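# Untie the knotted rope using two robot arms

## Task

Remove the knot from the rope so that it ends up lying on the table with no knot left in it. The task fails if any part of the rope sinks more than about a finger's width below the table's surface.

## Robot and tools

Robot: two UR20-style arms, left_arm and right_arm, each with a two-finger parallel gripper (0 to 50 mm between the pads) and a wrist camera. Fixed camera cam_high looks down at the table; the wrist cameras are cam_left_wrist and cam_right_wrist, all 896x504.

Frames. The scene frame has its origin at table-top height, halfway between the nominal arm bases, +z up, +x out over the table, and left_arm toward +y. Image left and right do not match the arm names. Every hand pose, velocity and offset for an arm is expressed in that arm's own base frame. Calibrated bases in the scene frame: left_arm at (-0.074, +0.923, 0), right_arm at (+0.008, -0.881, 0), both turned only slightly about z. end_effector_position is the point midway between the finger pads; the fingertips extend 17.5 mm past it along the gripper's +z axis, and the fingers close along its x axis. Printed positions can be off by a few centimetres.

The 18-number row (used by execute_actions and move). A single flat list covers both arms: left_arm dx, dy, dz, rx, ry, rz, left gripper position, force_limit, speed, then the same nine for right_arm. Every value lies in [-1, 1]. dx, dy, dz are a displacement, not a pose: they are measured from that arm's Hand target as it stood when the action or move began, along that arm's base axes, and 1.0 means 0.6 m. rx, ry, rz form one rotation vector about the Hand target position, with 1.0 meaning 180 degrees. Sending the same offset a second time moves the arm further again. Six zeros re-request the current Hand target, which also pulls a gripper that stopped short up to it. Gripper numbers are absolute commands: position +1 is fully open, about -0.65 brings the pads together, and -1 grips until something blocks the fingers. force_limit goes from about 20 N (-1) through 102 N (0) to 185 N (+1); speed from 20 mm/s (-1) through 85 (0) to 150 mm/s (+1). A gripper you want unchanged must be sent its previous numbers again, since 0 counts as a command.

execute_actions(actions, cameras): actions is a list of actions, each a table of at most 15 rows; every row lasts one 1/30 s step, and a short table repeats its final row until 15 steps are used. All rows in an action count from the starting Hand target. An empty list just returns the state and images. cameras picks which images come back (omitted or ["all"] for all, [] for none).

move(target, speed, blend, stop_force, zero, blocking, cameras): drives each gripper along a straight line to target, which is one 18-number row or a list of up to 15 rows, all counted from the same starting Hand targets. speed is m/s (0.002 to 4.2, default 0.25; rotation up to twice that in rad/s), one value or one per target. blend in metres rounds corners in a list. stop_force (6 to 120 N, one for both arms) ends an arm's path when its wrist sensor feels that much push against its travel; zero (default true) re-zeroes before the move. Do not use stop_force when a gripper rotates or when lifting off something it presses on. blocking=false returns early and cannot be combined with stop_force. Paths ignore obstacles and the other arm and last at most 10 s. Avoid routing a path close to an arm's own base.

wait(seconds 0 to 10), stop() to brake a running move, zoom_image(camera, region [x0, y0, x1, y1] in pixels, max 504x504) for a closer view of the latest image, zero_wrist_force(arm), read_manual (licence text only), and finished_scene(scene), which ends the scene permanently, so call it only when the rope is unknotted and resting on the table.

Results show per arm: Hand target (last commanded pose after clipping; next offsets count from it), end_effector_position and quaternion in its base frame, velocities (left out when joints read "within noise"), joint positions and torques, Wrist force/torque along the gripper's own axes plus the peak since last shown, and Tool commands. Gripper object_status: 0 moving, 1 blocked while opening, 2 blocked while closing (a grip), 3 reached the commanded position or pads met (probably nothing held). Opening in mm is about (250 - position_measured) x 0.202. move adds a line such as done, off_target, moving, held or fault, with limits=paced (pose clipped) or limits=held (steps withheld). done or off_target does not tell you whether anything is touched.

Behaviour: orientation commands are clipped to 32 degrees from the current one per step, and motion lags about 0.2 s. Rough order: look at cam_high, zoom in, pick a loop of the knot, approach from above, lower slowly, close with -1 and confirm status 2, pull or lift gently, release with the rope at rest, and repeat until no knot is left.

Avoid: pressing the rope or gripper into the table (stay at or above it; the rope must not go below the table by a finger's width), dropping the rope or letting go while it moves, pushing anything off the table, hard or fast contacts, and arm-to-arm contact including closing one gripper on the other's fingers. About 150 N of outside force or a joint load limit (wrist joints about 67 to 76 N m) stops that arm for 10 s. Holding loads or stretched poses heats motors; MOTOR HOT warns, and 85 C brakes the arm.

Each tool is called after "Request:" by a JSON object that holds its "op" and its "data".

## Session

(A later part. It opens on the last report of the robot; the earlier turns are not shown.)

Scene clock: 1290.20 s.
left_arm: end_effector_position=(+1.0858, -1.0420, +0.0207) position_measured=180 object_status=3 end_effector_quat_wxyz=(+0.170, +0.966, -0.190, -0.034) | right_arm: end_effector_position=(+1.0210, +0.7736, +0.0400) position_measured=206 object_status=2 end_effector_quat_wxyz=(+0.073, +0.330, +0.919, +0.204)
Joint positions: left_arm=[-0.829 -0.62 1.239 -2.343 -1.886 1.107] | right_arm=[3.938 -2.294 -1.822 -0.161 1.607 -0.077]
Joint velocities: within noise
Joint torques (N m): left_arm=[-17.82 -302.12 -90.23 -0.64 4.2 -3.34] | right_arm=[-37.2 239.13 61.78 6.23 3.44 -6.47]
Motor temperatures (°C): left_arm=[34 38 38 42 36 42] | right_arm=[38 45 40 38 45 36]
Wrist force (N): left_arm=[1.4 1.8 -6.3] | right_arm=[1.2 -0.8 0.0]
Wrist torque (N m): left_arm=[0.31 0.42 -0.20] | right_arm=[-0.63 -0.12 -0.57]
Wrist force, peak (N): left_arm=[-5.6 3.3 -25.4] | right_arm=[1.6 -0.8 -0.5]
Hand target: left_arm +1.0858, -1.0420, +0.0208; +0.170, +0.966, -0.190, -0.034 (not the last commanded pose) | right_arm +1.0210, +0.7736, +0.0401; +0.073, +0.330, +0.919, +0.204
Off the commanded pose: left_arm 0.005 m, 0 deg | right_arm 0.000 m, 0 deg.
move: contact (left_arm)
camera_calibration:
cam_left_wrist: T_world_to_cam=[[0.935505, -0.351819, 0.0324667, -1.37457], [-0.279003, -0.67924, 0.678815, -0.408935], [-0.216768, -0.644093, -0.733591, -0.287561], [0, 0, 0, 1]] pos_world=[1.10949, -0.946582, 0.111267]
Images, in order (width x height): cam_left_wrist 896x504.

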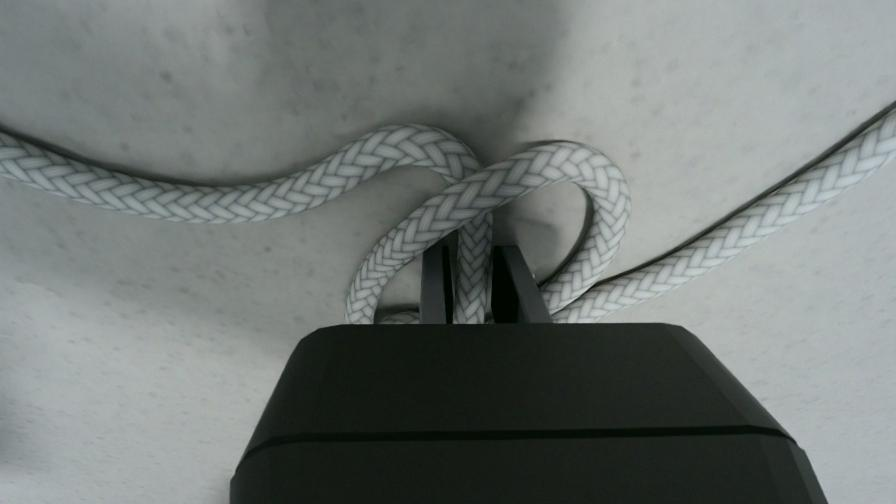

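Request:
{"op": "move", "data": {"target": [0, 0, 0.002, 0, 0, 0, -1, -0.8, -0.5, 0, 0, 0, 0, 0, 0, -1, -0.8, -0.5], "speed": 0.03, "cameras": ["cam_left_wrist"]}}

Request:
{"op": "zoom_image", "data": {"camera": "cam_left_wrist", "region": [330, 100, 650, 330]}}

Scene clock: 1297.30 s.
left_arm: end_effector_position=(+1.0858, -1.0420, +0.0219) position_measured=206 object_status=2 end_effector_quat_wxyz=(+0.170, +0.966, -0.190, -0.034) | right_arm: end_effector_position=(+1.0210, +0.7736, +0.0400) position_measured=206 object_status=2 end_effector_quat_wxyz=(+0.073, +0.330, +0.919, +0.204)
Joint positions: left_arm=[-0.829 -0.621 1.238 -2.342 -1.886 1.107] | right_arm=[3.938 -2.294 -1.822 -0.161 1.607 -0.077]
Joint velocities: within noise
Joint torques (N m): left_arm=[-17.63 -313.2 -97.94 -1.94 4.15 -3.15] | right_arm=[-33.14 242.21 63.14 6.03 3.4 -6.23]
Motor temperatures (°C): left_arm=[34 38 38 42 36 42] | right_arm=[38 45 40 38 45 36]
Wrist force (N): left_arm=[0.0 -0.6 -0.3] | right_arm=[1.2 -0.4 -0.2]
Wrist torque (N m): left_arm=[0.39 0.30 -0.23] | right_arm=[-0.57 -0.11 -0.57]
Wrist force, peak (N): left_arm=[1.2 1.8 -5.8] | right_arm=[1.8 -0.6 -0.3]
Hand target: left_arm +1.0858, -1.0420, +0.0220; +0.170, +0.966, -0.190, -0.034 | right_arm +1.0210, +0.7736, +0.0401; +0.073, +0.330, +0.919, +0.204
Off the commanded pose: left_arm 0.000 m, 0 deg | right_arm 0.000 m, 0 deg.
move: done
camera_calibration:
cam_left_wrist: T_world_to_cam=[[0.935505, -0.351819, 0.0324667, -1.37461], [-0.279003, -0.67924, 0.678815, -0.409682], [-0.216768, -0.644093, -0.733591, -0.286754], [0, 0, 0, 1]] pos_world=[1.10949, -0.946582, 0.112367]
Images, in order (width x height): cam_left_wrist 896x504.

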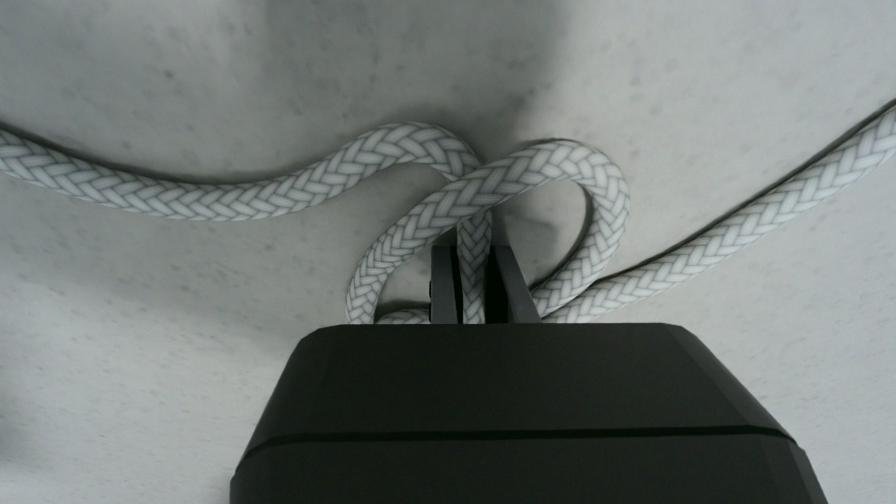

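Scaled by 1.575 from the camera's 896x504 image, which has a finer 1280x720 frame.

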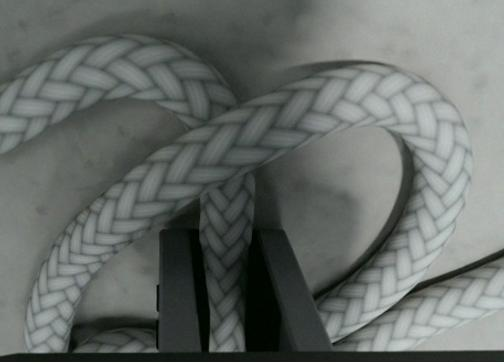

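Request:
{"op": "move", "data": {"target": [[-0.0025, -0.0167, 0.0383, 0, 0, 0, -1, -0.8, -0.5, 0, 0, 0, 0, 0, 0, -1, -0.8, -0.5], [-0.0058, -0.0767, 0.0383, 0, 0, 0, -1, -0.8, -0.5, 0, 0, 0, 0, 0, 0, -1, -0.8, -0.5]], "speed": 0.06, "blend": 0.01, "cameras": ["cam_left_wrist", "cam_right_wrist"]}}

Scene clock: 1331.87 s.
left_arm: end_effector_position=(+1.0824, -1.0879, +0.0449) position_measured=206 object_status=2 end_effector_quat_wxyz=(+0.170, +0.966, -0.190, -0.034) | right_arm: end_effector_position=(+1.0210, +0.7736, +0.0400) position_measured=206 object_status=2 end_effector_quat_wxyz=(+0.073, +0.330, +0.919, +0.204)
Joint positions: left_arm=[-0.851 -0.608 1.174 -2.297 -1.882 1.083] | right_arm=[3.938 -2.294 -1.822 -0.161 1.607 -0.077]
Joint velocities: within noise
Joint torques (N m): left_arm=[-22.45 -269.65 -102.99 -1.41 4.15 -5.69] | right_arm=[-38.65 243.27 63.97 5.35 3.49 -6.46]
Motor temperatures (°C): left_arm=[34 38 38 42 36 42] | right_arm=[38 45 40 38 45 36]
Wrist force (N): left_arm=[-0.2 -0.7 -0.2] | right_arm=[1.3 -0.7 -0.4]
Wrist torque (N m): left_arm=[0.33 0.37 -0.24] | right_arm=[-0.62 -0.14 -0.57]
Wrist force, peak (N): left_arm=[-0.1 -1.9 0.6] | right_arm=[1.7 -0.8 -0.2]
Hand target: left_arm +1.0824, -1.0881, +0.0449; +0.170, +0.966, -0.190, -0.034 | right_arm +1.0210, +0.7736, +0.0401; +0.073, +0.330, +0.919, +0.204
Off the commanded pose: left_arm 0.000 m, 0 deg | right_arm 0.000 m, 0 deg.
move: done
camera_calibration:
cam_left_wrist: T_world_to_cam=[[0.935479, -0.351883, 0.0325296, -1.38827], [-0.27909, -0.679206, 0.678813, -0.457386], [-0.216769, -0.644094, -0.73359, -0.300131], [0, 0, 0, 1]] pos_world=[1.10599, -0.992481, 0.135467]
cam_right_wrist: T_world_to_cam=[[-0.791463, 0.608684, -0.05559, 0.346191], [0.371755, 0.551582, 0.746697, -0.824352], [0.485165, 0.570317, -0.662838, -0.774585], [0, 0, 0, 1]] pos_world=[0.956255, 0.685736, 0.121362]
Images, in order (width x height): cam_left_wrist 896x504, cam_right_wrist 896x504.

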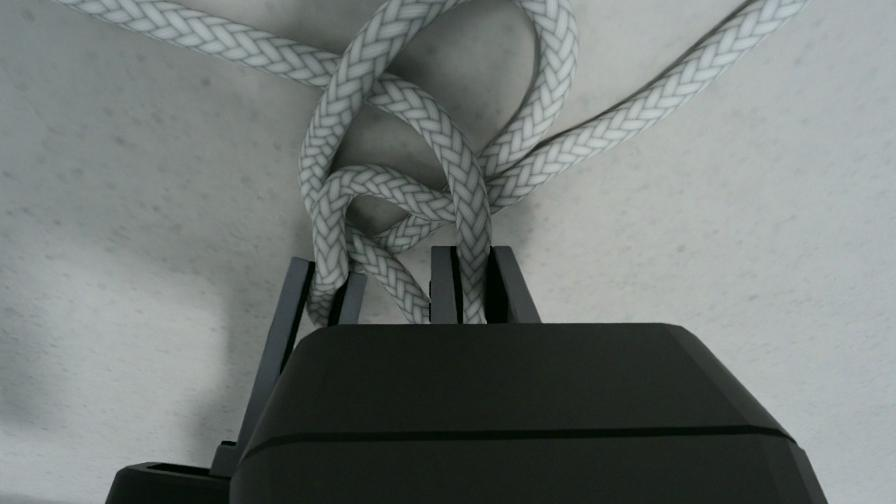

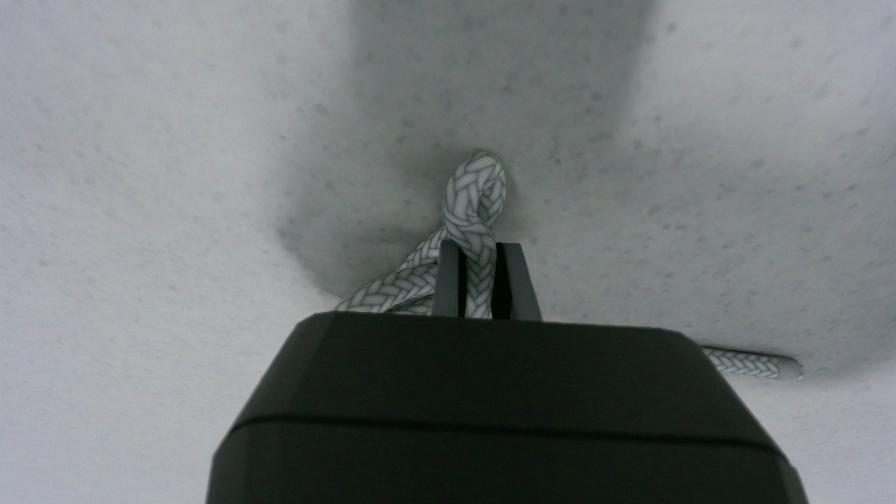

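Request:
{"op": "move", "data": {"target": [[0, 0, -0.034, 0, 0, 0, -1, -0.8, -0.5, 0, 0, -0.0225, 0, 0, 0, -1, -0.8, -0.5], [0, 0, -0.034, 0, 0, 0, -0.05, 0, -0.5, 0, 0, -0.0225, 0, 0, 0, -0.05, 0, -0.5], [0, 0, 0.03, 0, 0, 0, -0.05, 0, -0.5, -0.018, -0.0218, 0.04, 0, 0, 0, -0.05, 0, -0.5], [0.0027, 0.065, 0.05, 0, 0, 0.2222, -0.05, 0, -0.5, -0.09, -0.1093, 0.3017, 0, 0, 0, -0.05, 0, -0.5]], "speed": [0.05, 0.05, 0.1, 0.25], "blend": [0, 0, 0.01, 0]}}

Scene clock: 1414.43 s.
left_arm: end_effector_position=(+1.0840, -1.0491, +0.0749) position_measured=160 object_status=3 end_effector_quat_wxyz=(+0.172, +0.973, +0.151, +0.027) | right_arm: end_effector_position=(+0.9670, +0.7080, +0.2210) position_measured=160 object_status=3 end_effector_quat_wxyz=(+0.073, +0.330, +0.919, +0.204)
Joint positions: left_arm=[-0.873 -0.692 1.346 -2.55 -1.701 0.367] | right_arm=[3.931 -2.059 -1.912 -0.307 1.61 -0.083]
Joint velocities: within noise
Joint torques (N m): left_arm=[-23.38 -302.57 -71.5 -17.64 5.59 -5.17] | right_arm=[-35.28 223.93 63.74 3.26 3.95 -6.94]
Motor temperatures (°C): left_arm=[34 38 38 42 36 42] | right_arm=[38 45 40 38 45 36]
Wrist force (N): left_arm=[0.0 -1.2 -1.1] | right_arm=[1.5 0.1 -1.5]
Wrist torque (N m): left_arm=[0.25 0.24 -0.24] | right_arm=[-0.49 -0.19 -0.59]
Wrist force, peak (N): left_arm=[4.7 10.1 -24.7] | right_arm=[2.8 10.4 -56.4]
Hand target: left_arm +1.0840, -1.0491, +0.0749; +0.172, +0.973, +0.152, +0.027 | right_arm +0.9670, +0.7080, +0.2211; +0.073, +0.330, +0.919, +0.204
Off the commanded pose: left_arm 0.000 m, 0 deg | right_arm 0.000 m, 0 deg.
move: done
camera_calibration:
cam_left_wrist: T_world_to_cam=[[0.942902, 0.331481, 0.0324887, -0.668271], [0.222616, -0.699765, 0.678801, -1.01635], [0.247744, -0.632811, -0.733603, -0.744467], [0, 0, 0, 1]] pos_world=[1.04081, -0.960793, 0.165467]
cam_right_wrist: T_world_to_cam=[[-0.791474, 0.60868, -0.0554748, 0.353355], [0.371872, 0.551597, 0.746627, -0.903321], [0.485057, 0.570307, -0.662925, -0.590993], [0, 0, 0, 1]] pos_world=[0.902256, 0.620236, 0.302262]

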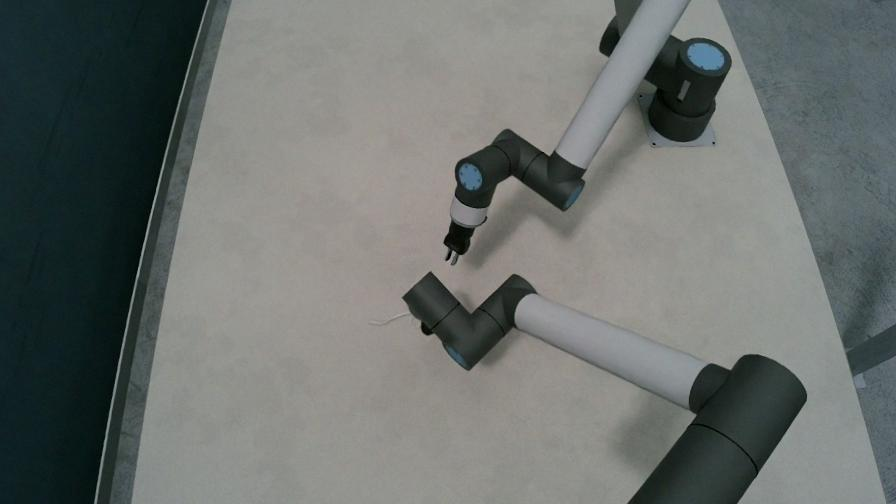

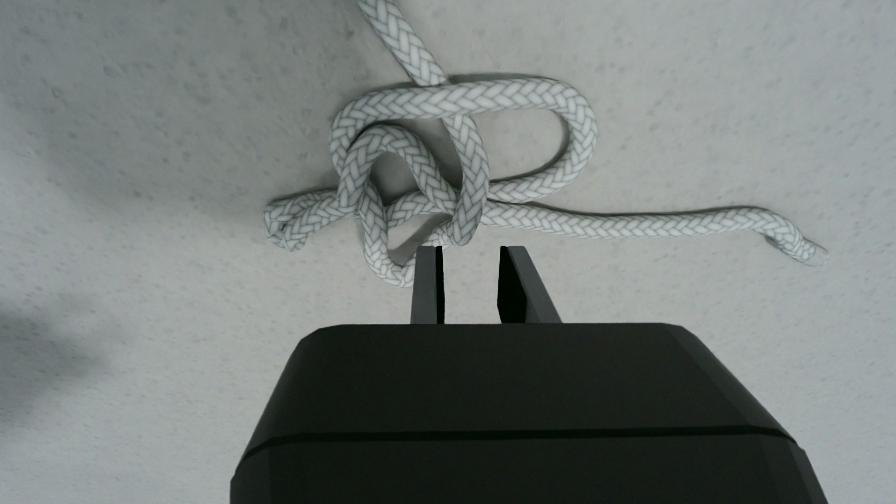

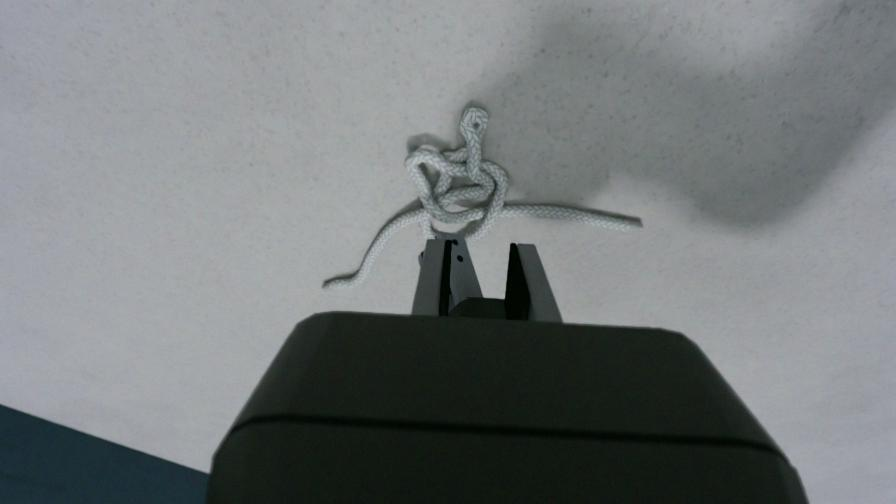

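Request:
{"op": "zoom_image", "data": {"camera": "cam_left_wrist", "region": [250, 50, 620, 300]}}

Request:
{"op": "zoom_image", "data": {"camera": "cam_right_wrist", "region": [310, 90, 660, 310]}}

Scaled by 1.362 from the camera's 896x504 image, which has a finer 1280x720 frame.

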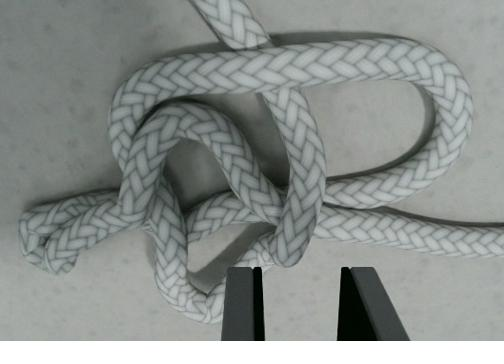

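Scaled by 1.440 from the camera's 896x504 image, which has a finer 1280x720 frame.

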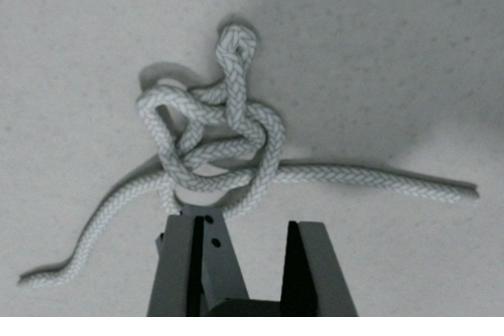

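Request:
{"op": "move", "data": {"target": [-0.00667, 0.025, -0.05817, 0, 0, 0.16667, -0.188, 0, -0.5, 0, 0, 0, 0, 0, 0, -0.05, 0, -0.5], "speed": 0.2, "cameras": ["cam_left_wrist", "cam_right_wrist"]}}

Request:
{"op": "zoom_image", "data": {"camera": "cam_left_wrist", "region": [330, 100, 650, 330]}}

Scene clock: 1498.13 s.
left_arm: end_effector_position=(+1.0800, -1.0341, +0.0401) position_measured=180 object_status=3 end_effector_quat_wxyz=(+0.159, +0.901, +0.398, +0.070) | right_arm: end_effector_position=(+0.9670, +0.7080, +0.2211) position_measured=160 object_status=3 end_effector_quat_wxyz=(+0.073, +0.330, +0.919, +0.204)
Joint positions: left_arm=[-0.912 -0.688 1.406 -2.633 -1.512 -0.163] | right_arm=[3.931 -2.058 -1.912 -0.307 1.61 -0.083]
Joint velocities: within noise
Joint torques (N m): left_arm=[-22.39 -249.18 -68.22 -9.55 6.22 -5.57] | right_arm=[-34.82 212.87 76.06 6.88 2.96 -6.78]
Motor temperatures (°C): left_arm=[34 38 38 42 36 42] | right_arm=[37 44 40 38 45 36]
Wrist force (N): left_arm=[-0.1 -1.3 -0.9] | right_arm=[1.6 0.0 -1.5]
Wrist torque (N m): left_arm=[0.18 0.24 -0.26] | right_arm=[-0.50 -0.21 -0.60]
Wrist force, peak (N): left_arm=[-0.2 -1.9 -0.8] | right_arm=[1.8 0.5 -1.8]
Hand target: left_arm +1.0800, -1.0341, +0.0400; +0.159, +0.901, +0.398, +0.070 | right_arm +0.9670, +0.7080, +0.2211; +0.073, +0.330, +0.919, +0.204
Off the commanded pose: left_arm 0.000 m, 0 deg | right_arm 0.000 m, 0 deg.
move: done
camera_calibration:
cam_left_wrist: T_world_to_cam=[[0.650788, 0.758563, 0.0325142, 0.088783], [0.542613, -0.49462, 0.678912, -1.11475], [0.53108, -0.424185, -0.733499, -0.849852], [0, 0, 0, 1]] pos_world=[0.99844, -0.979222, 0.130567]
cam_right_wrist: T_world_to_cam=[[-0.791463, 0.608684, -0.05559, 0.353382], [0.371755, 0.551582, 0.746697, -0.903301], [0.485165, 0.570317, -0.662838, -0.591057], [0, 0, 0, 1]] pos_world=[0.902255, 0.620236, 0.302362]
Images, in order (width x height): cam_left_wrist 896x504, cam_right_wrist 896x504.

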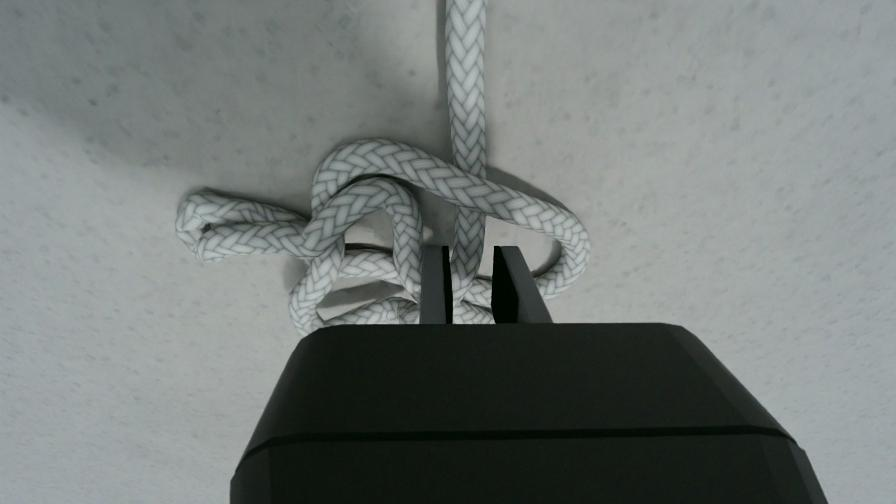

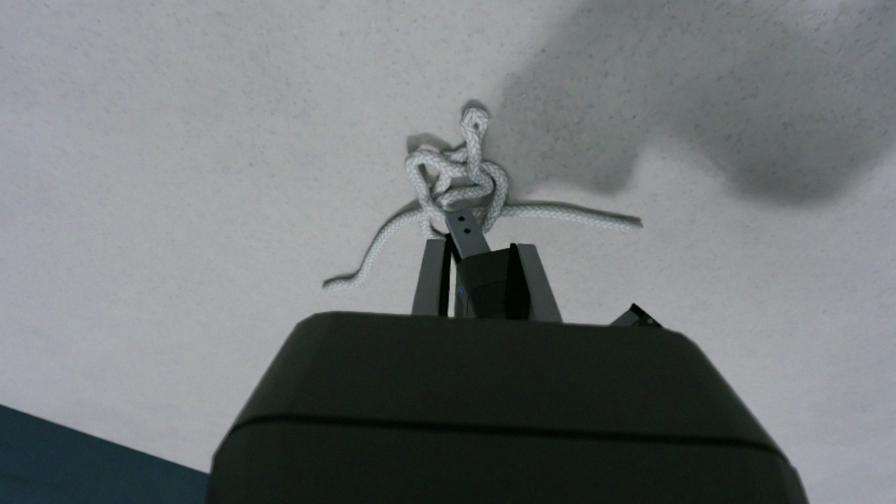

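Scaled by 1.575 from the camera's 896x504 image, which has a finer 1280x720 frame.

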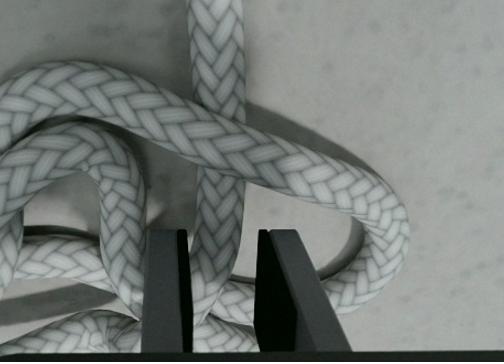

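Request:
{"op": "move", "data": {"target": [0.007, -0.00717, -0.01333, 0, 0, -0.02778, -0.155, 0, -0.5, 0, 0, 0, 0, 0, 0, -0.05, 0, -0.5], "speed": 0.1, "cameras": ["cam_left_wrist"]}}

Request:
{"op": "zoom_image", "data": {"camera": "cam_left_wrist", "region": [330, 100, 650, 330]}}

Scene clock: 1554.07 s.
left_arm: end_effector_position=(+1.0842, -1.0384, +0.0321) position_measured=175 object_status=3 end_effector_quat_wxyz=(+0.162, +0.917, +0.359, +0.063) | right_arm: end_effector_position=(+0.9670, +0.7080, +0.2211) position_measured=160 object_status=3 end_effector_quat_wxyz=(+0.073, +0.330, +0.919, +0.204)
Joint positions: left_arm=[-0.904 -0.676 1.394 -2.638 -1.544 -0.074] | right_arm=[3.931 -2.058 -1.912 -0.307 1.61 -0.083]
Joint velocities: within noise
Joint torques (N m): left_arm=[21.45 -250.86 -94.72 -17.87 -4.28 4.7] | right_arm=[-32.26 213.34 71.23 8.7 0.94 -6.36]
Motor temperatures (°C): left_arm=[34 38 38 42 36 42] | right_arm=[37 44 40 37 45 36]
Wrist force (N): left_arm=[-0.5 -1.2 -0.5] | right_arm=[1.4 0.3 -1.8]
Wrist torque (N m): left_arm=[0.21 0.29 -0.27] | right_arm=[-0.45 -0.18 -0.60]
Wrist force, peak (N): left_arm=[-1.0 -1.3 -1.2] | right_arm=[1.7 0.2 -1.8]
Hand target: left_arm +1.0842, -1.0384, +0.0320; +0.162, +0.917, +0.359, +0.063 | right_arm +0.9670, +0.7080, +0.2211; +0.073, +0.330, +0.919, +0.204
Off the commanded pose: left_arm 0.000 m, 0 deg | right_arm 0.000 m, 0 deg.
move: done
camera_calibration:
cam_left_wrist: T_world_to_cam=[[0.714133, 0.699255, 0.0325088, -0.0406246], [0.497756, -0.539904, 0.67878, -1.11204], [0.492192, -0.468558, -0.733621, -0.863642], [0, 0, 0, 1]] pos_world=[1.00762, -0.976655, 0.122567]
Images, in order (width x height): cam_left_wrist 896x504.

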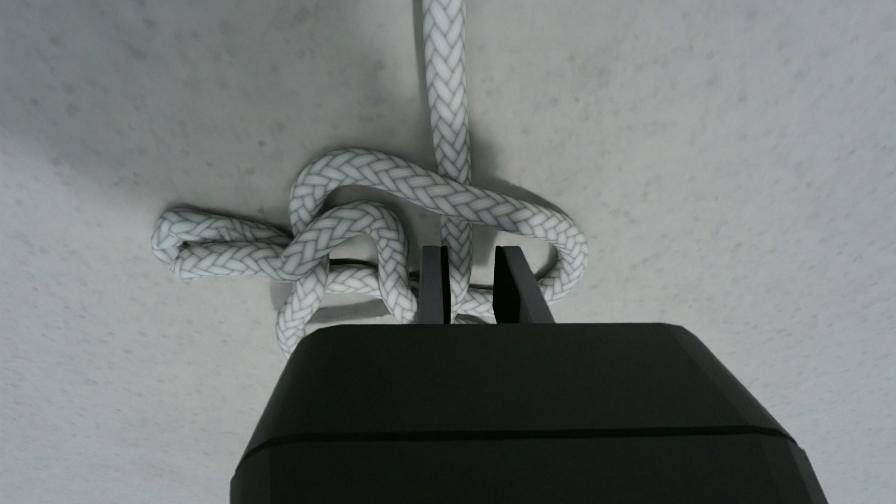

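Scaled by 1.575 from the camera's 896x504 image, which has a finer 1280x720 frame.

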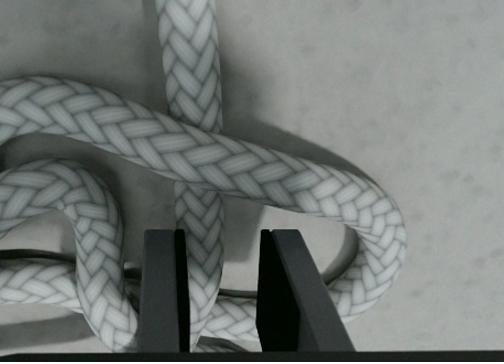

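Request:
{"op": "zoom_image", "data": {"camera": "cam_left_wrist", "region": [400, 170, 560, 330]}}

Scaled by 3.150 from the camera's 896x504 image, which has a finer 1280x720 frame.

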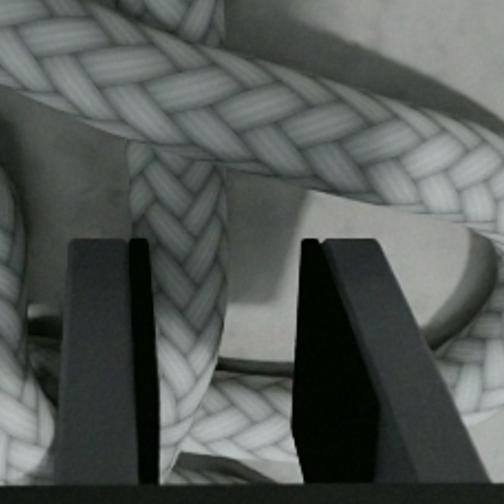

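Request:
{"op": "move", "data": {"target": [[-0.00313, -0.00625, 0, 0, 0, 0, -0.155, 0, -0.5, 0, 0, 0, 0, 0, 0, -0.05, 0, -0.5], [-0.00313, -0.00625, -0.01717, 0, 0, 0, -0.155, 0, -0.5, 0, 0, 0, 0, 0, 0, -0.05, 0, -0.5]], "speed": [0.04, 0.015], "stop_force": 10, "cameras": ["cam_left_wrist"]}}

Request:
{"op": "zoom_image", "data": {"camera": "cam_left_wrist", "region": [360, 150, 600, 330]}}

Scene clock: 1594.83 s.
left_arm: end_effector_position=(+1.0823, -1.0421, +0.0217) position_measured=175 object_status=3 end_effector_quat_wxyz=(+0.162, +0.917, +0.359, +0.063) | right_arm: end_effector_position=(+0.9670, +0.7080, +0.2211) position_measured=160 object_status=3 end_effector_quat_wxyz=(+0.073, +0.330, +0.919, +0.204)
Joint positions: left_arm=[-0.907 -0.667 1.393 -2.645 -1.543 -0.077] | right_arm=[3.931 -2.058 -1.912 -0.307 1.61 -0.083]
Joint velocities: within noise
Joint torques (N m): left_arm=[-21.38 -251.31 -72.62 -17.9 5.11 -3.62] | right_arm=[-31.33 207.11 67.84 11.08 -1.35 -5.86]
Motor temperatures (°C): left_arm=[34 38 38 42 36 42] | right_arm=[37 44 40 37 45 36]
Wrist force (N): left_arm=[-0.4 -1.5 -0.4] | right_arm=[1.7 0.1 -1.5]
Wrist torque (N m): left_arm=[0.16 0.29 -0.26] | right_arm=[-0.49 -0.23 -0.60]
Wrist force, peak (N): left_arm=[0.9 -1.7 -0.5] | right_arm=[1.8 0.2 -1.7]
Hand target: left_arm +1.0823, -1.0421, +0.0217; +0.162, +0.917, +0.359, +0.063 | right_arm +0.9670, +0.7080, +0.2211; +0.073, +0.330, +0.919, +0.204
Off the commanded pose: left_arm 0.000 m, 0 deg | right_arm 0.000 m, 0 deg.
move: done
camera_calibration:
cam_left_wrist: T_world_to_cam=[[0.714307, 0.699075, 0.0325468, -0.0367695], [0.497603, -0.540047, 0.678778, -1.10607], [0.492094, -0.468661, -0.733621, -0.872122], [0, 0, 0, 1]] pos_world=[1.00581, -0.980355, 0.112166]
Images, in order (width x height): cam_left_wrist 896x504.

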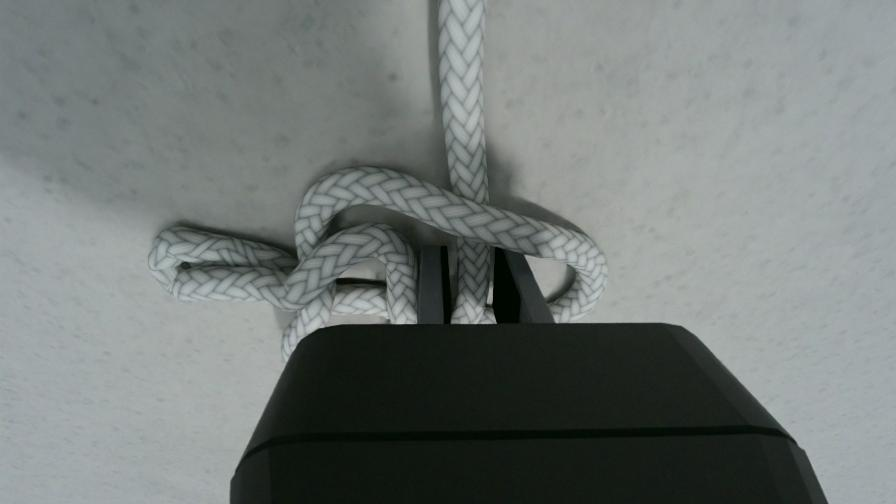

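Scaled by 2.100 from the camera's 896x504 image, which has a finer 1280x720 frame.

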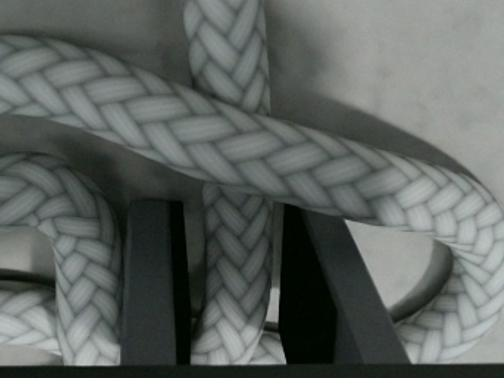

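Request:
{"op": "move", "data": {"target": [[0, 0, 0, 0, 0, 0, -1, -0.8, -0.5, -0.1667, -0.1667, 0.0833, 0, 0, 0, -0.05, 0, -0.5], [-0.0167, -0.05, 0.0388, 0, 0, 0, -1, -0.8, -0.5, -0.1667, -0.1667, 0.0833, 0, 0, 0, -0.05, 0, -0.5], [-0.0907, -0.2422, 0.0388, 0, 0, 0, -1, -0.8, -0.5, -0.1667, -0.1667, 0.0833, 0, 0, 0, -0.05, 0, -0.5]], "speed": [0.25, 0.06, 0.1], "blend": [0, 0.01, 0]}}

Scene clock: 1627.70 s.
left_arm: end_effector_position=(+1.0279, -1.1873, +0.0450) position_measured=205 object_status=2 end_effector_quat_wxyz=(+0.162, +0.917, +0.359, +0.063) | right_arm: end_effector_position=(+0.8670, +0.6080, +0.2710) position_measured=160 object_status=3 end_effector_quat_wxyz=(+0.073, +0.330, +0.919, +0.204)
Joint positions: left_arm=[-0.998 -0.621 1.249 -2.544 -1.512 -0.163] | right_arm=[3.931 -1.89 -2.095 -0.292 1.61 -0.083]
Joint velocities: within noise
Joint torques (N m): left_arm=[-18.76 -263.77 -104.98 -2.15 6.09 -4.79] | right_arm=[40.12 181.4 75.4 5.12 -2.39 5.23]
Motor temperatures (°C): left_arm=[34 38 38 42 36 42] | right_arm=[37 44 40 37 44 36]
Wrist force (N): left_arm=[-0.1 -1.1 -0.7] | right_arm=[1.7 0.3 -1.2]
Wrist torque (N m): left_arm=[0.25 0.26 -0.24] | right_arm=[-0.44 -0.23 -0.58]
Wrist force, peak (N): left_arm=[-2.1 -0.2 -0.5] | right_arm=[2.2 -2.1 -3.3]
Hand target: left_arm +1.0279, -1.1874, +0.0450; +0.162, +0.917, +0.359, +0.063 | right_arm +0.8670, +0.6080, +0.2711; +0.073, +0.330, +0.919, +0.204
Off the commanded pose: left_arm 0.000 m, 0 deg | right_arm 0.000 m, 0 deg.
move: done
camera_calibration:
cam_left_wrist: T_world_to_cam=[[0.714272, 0.699113, 0.0325, 0.102848], [0.497653, -0.539999, 0.67878, -1.17317], [0.492094, -0.46866, -0.733622, -0.89626], [0, 0, 0, 1]] pos_world=[0.951415, -1.12545, 0.135467]
cam_right_wrist: T_world_to_cam=[[-0.791463, 0.608684, -0.05559, 0.337945], [0.371755, 0.551582, 0.746697, -0.848247], [0.485165, 0.570317, -0.662838, -0.45231], [0, 0, 0, 1]] pos_world=[0.802255, 0.520136, 0.352362]

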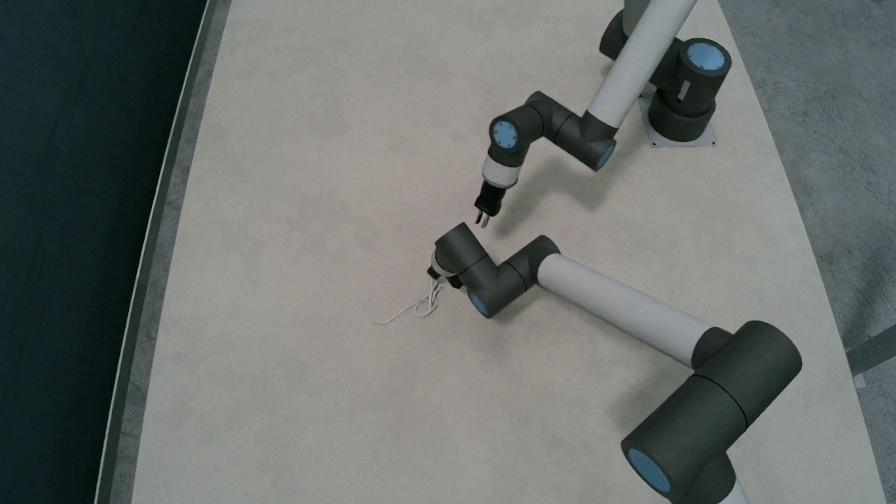

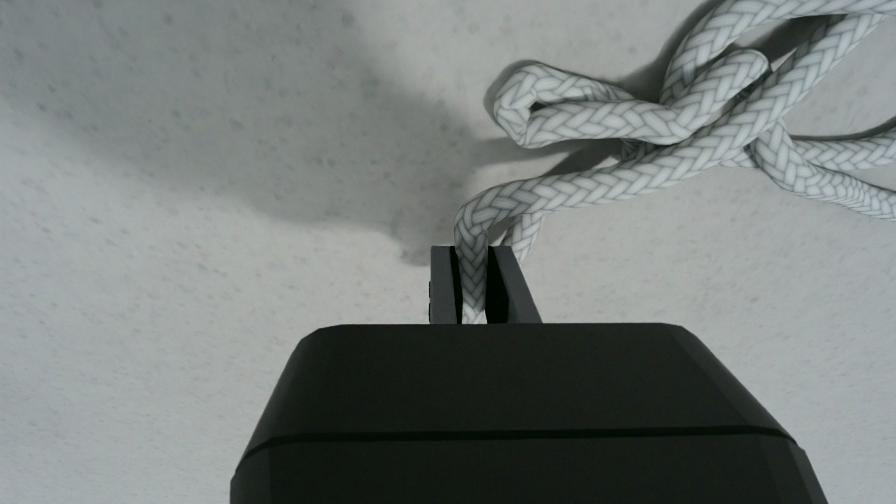

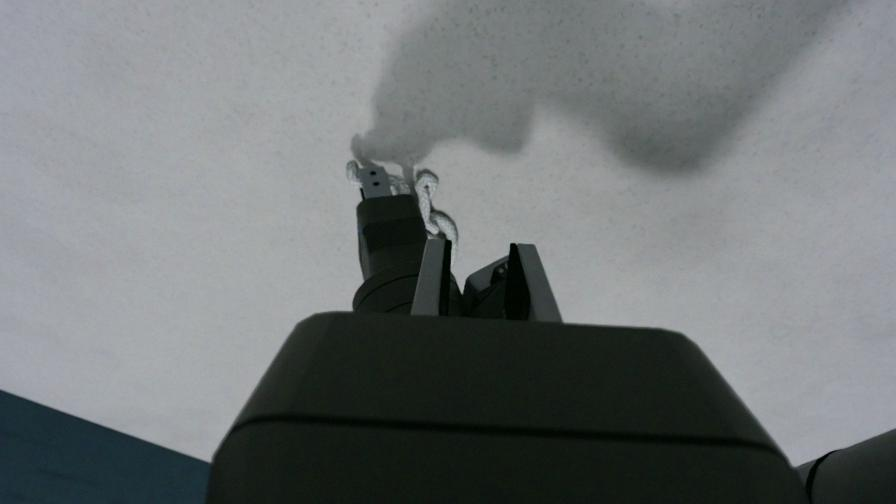

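Request:
{"op": "zoom_image", "data": {"camera": "cam_high", "region": [360, 250, 480, 340]}}

Request:
{"op": "zoom_image", "data": {"camera": "cam_left_wrist", "region": [440, 0, 896, 270]}}

Scaled by 4.200 from the camera's 896x504 image, which has a finer 1280x720 frame.

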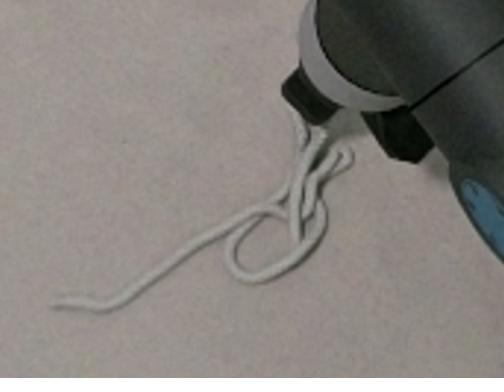

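Scaled by 1.105 from the camera's 896x504 image, which has a finer 1280x720 frame.

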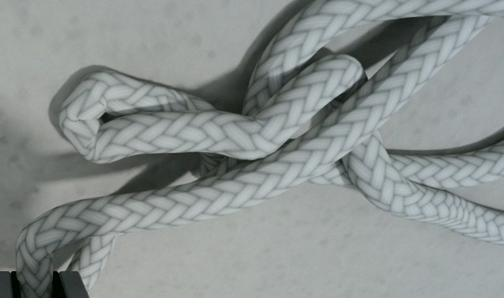

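Request:
{"op": "zoom_image", "data": {"camera": "cam_high", "region": [405, 275, 455, 325]}}

Scaled by 10.080 from the camera's 896x504 image, which has a finer 1280x720 frame.

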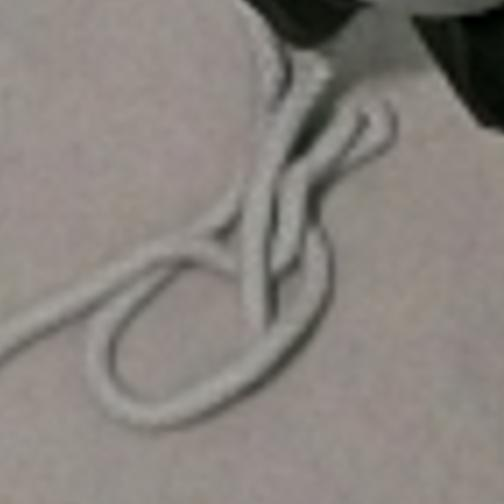

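Request:
{"op": "move", "data": {"target": [-0.01667, -0.05, 0.1, 0, 0, 0, -1, -0.8, -0.5, 0, 0, 0, 0, 0, 0, -0.05, 0, -0.5], "speed": 0.08}}

Request:
{"op": "zoom_image", "data": {"camera": "cam_high", "region": [400, 260, 460, 320]}}

Scene clock: 1686.30 s.
left_arm: end_effector_position=(+1.0179, -1.2173, +0.1048) position_measured=205 object_status=2 end_effector_quat_wxyz=(+0.162, +0.917, +0.359, +0.063) | right_arm: end_effector_position=(+0.8670, +0.6080, +0.2711) position_measured=160 object_status=3 end_effector_quat_wxyz=(+0.073, +0.330, +0.919, +0.204)
Joint positions: left_arm=[-1.015 -0.645 1.202 -2.471 -1.507 -0.179] | right_arm=[3.931 -1.89 -2.095 -0.292 1.61 -0.083]
Joint velocities: within noise
Joint torques (N m): left_arm=[-21.29 -314.07 -101.74 -0.95 6.07 -5.26] | right_arm=[36.54 168.81 73.18 9.91 -2.11 5.25]
Motor temperatures (°C): left_arm=[34 38 37 42 36 41] | right_arm=[37 44 40 37 44 36]
Wrist force (N): left_arm=[-0.3 -0.5 -1.1] | right_arm=[1.9 0.1 -1.1]
Wrist torque (N m): left_arm=[0.37 0.29 -0.25] | right_arm=[-0.47 -0.25 -0.59]
Wrist force, peak (N): left_arm=[-1.4 0.3 -2.1] | right_arm=[2.3 0.2 -1.0]
Hand target: left_arm +1.0179, -1.2174, +0.1050; +0.162, +0.917, +0.359, +0.063 | right_arm +0.8670, +0.6080, +0.2711; +0.073, +0.330, +0.919, +0.204
Off the commanded pose: left_arm 0.000 m, 0 deg | right_arm 0.000 m, 0 deg.
move: done
camera_calibration:
cam_left_wrist: T_world_to_cam=[[0.714307, 0.699075, 0.0325468, 0.129005], [0.497603, -0.540047, 0.678778, -1.22505], [0.492094, -0.468661, -0.733621, -0.861576], [0, 0, 0, 1]] pos_world=[0.941415, -1.15555, 0.195266]
cam_right_wrist: T_world_to_cam=[[-0.791463, 0.608684, -0.05559, 0.337884], [0.371755, 0.551582, 0.746697, -0.848302], [0.485165, 0.570317, -0.662838, -0.452367], [0, 0, 0, 1]] pos_world=[0.802255, 0.520236, 0.352362]

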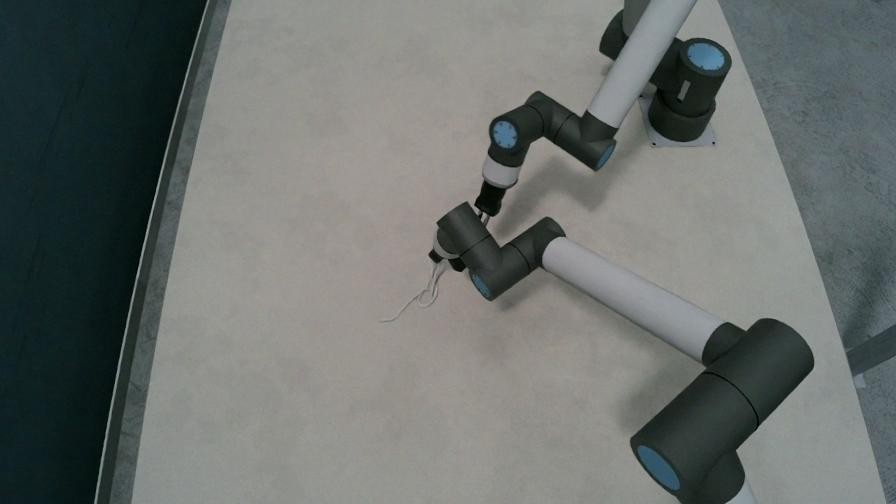

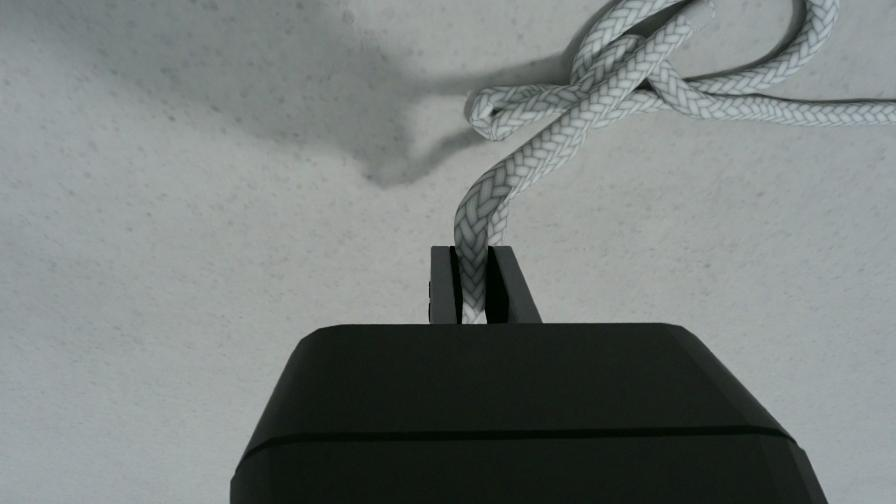

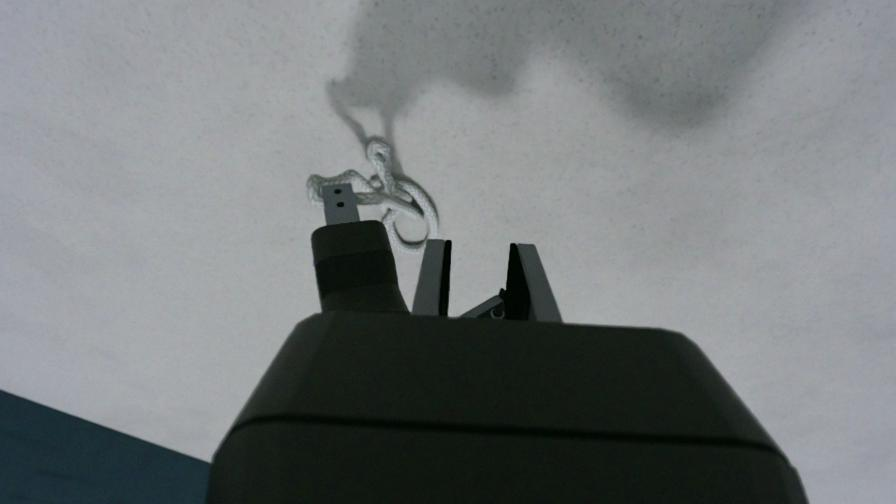

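Scaled by 8.400 from the camera's 896x504 image, which has a finer 1280x720 frame.

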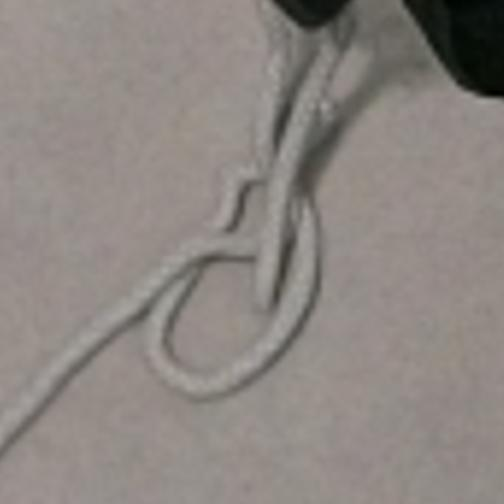

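Request:
{"op": "move", "data": {"target": [[0, 0, -0.1325, 0, 0, 0, -1, -0.8, -0.5, 0, 0, 0, 0, 0, 0, -0.05, 0, -0.5], [0, 0, -0.1325, 0, 0, 0, 0.2, 0, -0.5, 0, 0, 0, 0, 0, 0, -0.05, 0, -0.5], [0, 0, -0.025, 0, 0, 0, 0.2, 0, -0.5, 0, 0, 0, 0, 0, 0, -0.05, 0, -0.5], [-0.1077, 0.6967, 0.3185, -0.0618, -0.0569, -0.0095, 0.2, 0, -0.5, 0, 0, 0, 0, 0, 0, -0.05, 0, -0.5]], "speed": [0.1, 0.05, 0.15, 0.35], "blend": [0, 0, 0.02, 0]}}

Request:
{"op": "zoom_image", "data": {"camera": "cam_right_wrist", "region": [250, 100, 600, 330]}}

Scene clock: 1778.30 s.
left_arm: end_effector_position=(+0.9533, -0.7996, +0.2960) position_measured=123 object_status=3 end_effector_quat_wxyz=(+0.282, +0.893, +0.333, +0.107) | right_arm: end_effector_position=(+0.8670, +0.6080, +0.2711) position_measured=160 object_status=3 end_effector_quat_wxyz=(+0.073, +0.330, +0.919, +0.204)
Joint positions: left_arm=[-0.862 -1.097 1.895 -2.982 -1.564 -0.004] | right_arm=[3.931 -1.89 -2.095 -0.292 1.61 -0.083]
Joint velocities: within noise
Joint torques (N m): left_arm=[15.5 -215.36 -60.02 -19.68 -4.71 4.28] | right_arm=[29.28 164.15 65.99 16.82 -2.85 4.84]
Motor temperatures (°C): left_arm=[34 38 37 42 36 41] | right_arm=[37 44 40 37 44 36]
Wrist force (N): left_arm=[-0.2 -1.5 -0.9] | right_arm=[2.0 0.3 -0.9]
Wrist torque (N m): left_arm=[0.48 0.34 -0.41] | right_arm=[-0.44 -0.27 -0.58]
Wrist force, peak (N): left_arm=[2.3 -3.1 -4.1] | right_arm=[2.1 0.6 -1.4]
Hand target: left_arm +0.9532, -0.7994, +0.2961; +0.282, +0.893, +0.333, +0.107 | right_arm +0.8670, +0.6080, +0.2711; +0.073, +0.330, +0.919, +0.204
Off the commanded pose: left_arm 0.000 m, 0 deg | right_arm 0.000 m, 0 deg.
move: done
camera_calibration:
cam_left_wrist: T_world_to_cam=[[0.729654, 0.683269, 0.0273522, -0.148793], [0.346372, -0.403783, 0.84675, -0.893672], [0.589603, -0.608361, -0.531287, -0.758272], [0, 0, 0, 1]] pos_world=[0.86519, -0.720486, 0.357927]
cam_right_wrist: T_world_to_cam=[[-0.791463, 0.608684, -0.05559, 0.337884], [0.371755, 0.551582, 0.746697, -0.848302], [0.485165, 0.570317, -0.662838, -0.452367], [0, 0, 0, 1]] pos_world=[0.802255, 0.520236, 0.352362]

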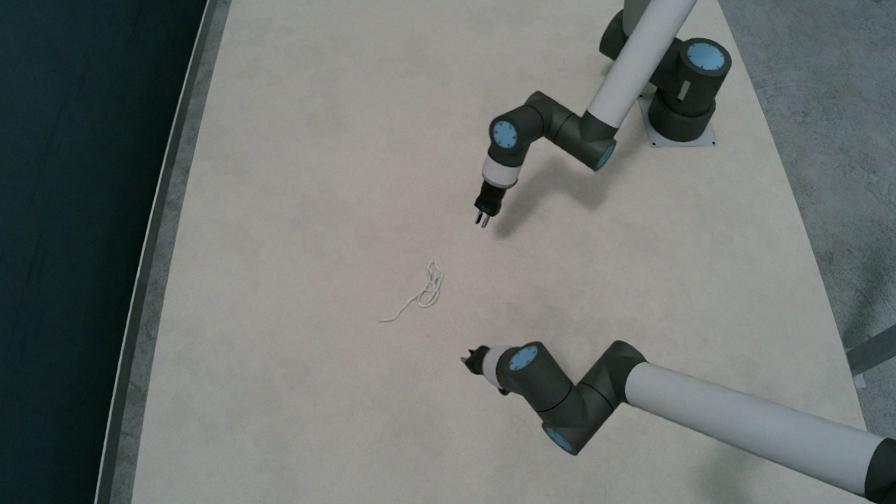

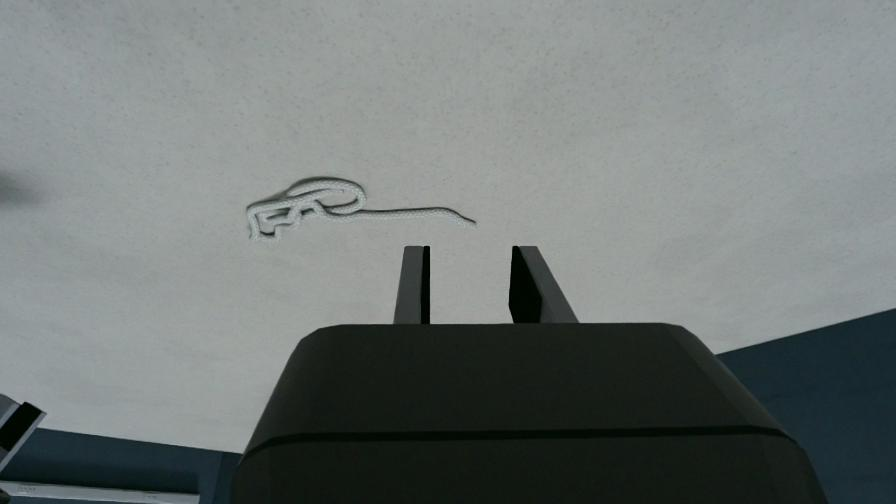

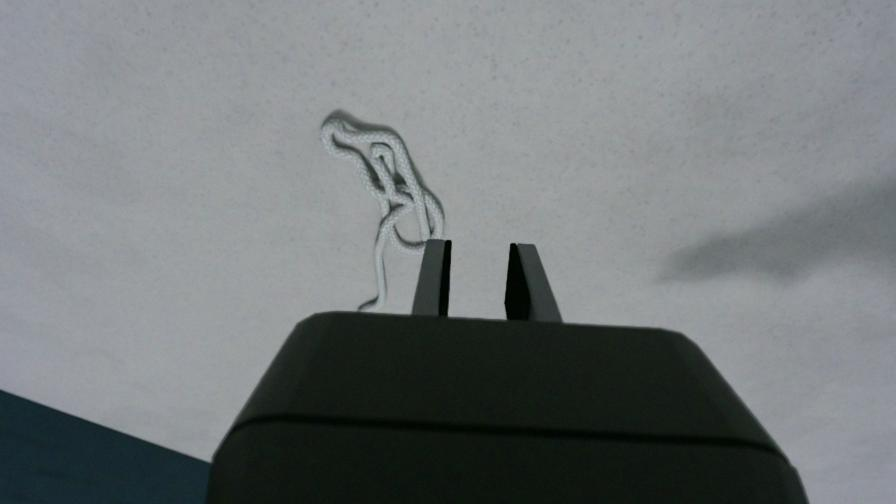

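Scaled by 1.440 from the camera's 896x504 image, which has a finer 1280x720 frame.

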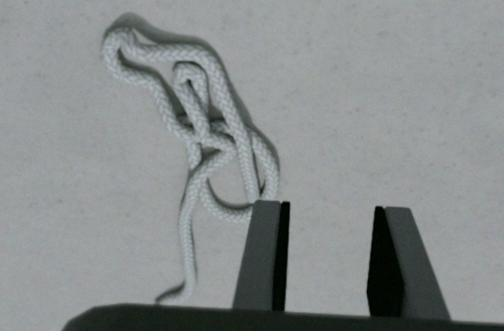

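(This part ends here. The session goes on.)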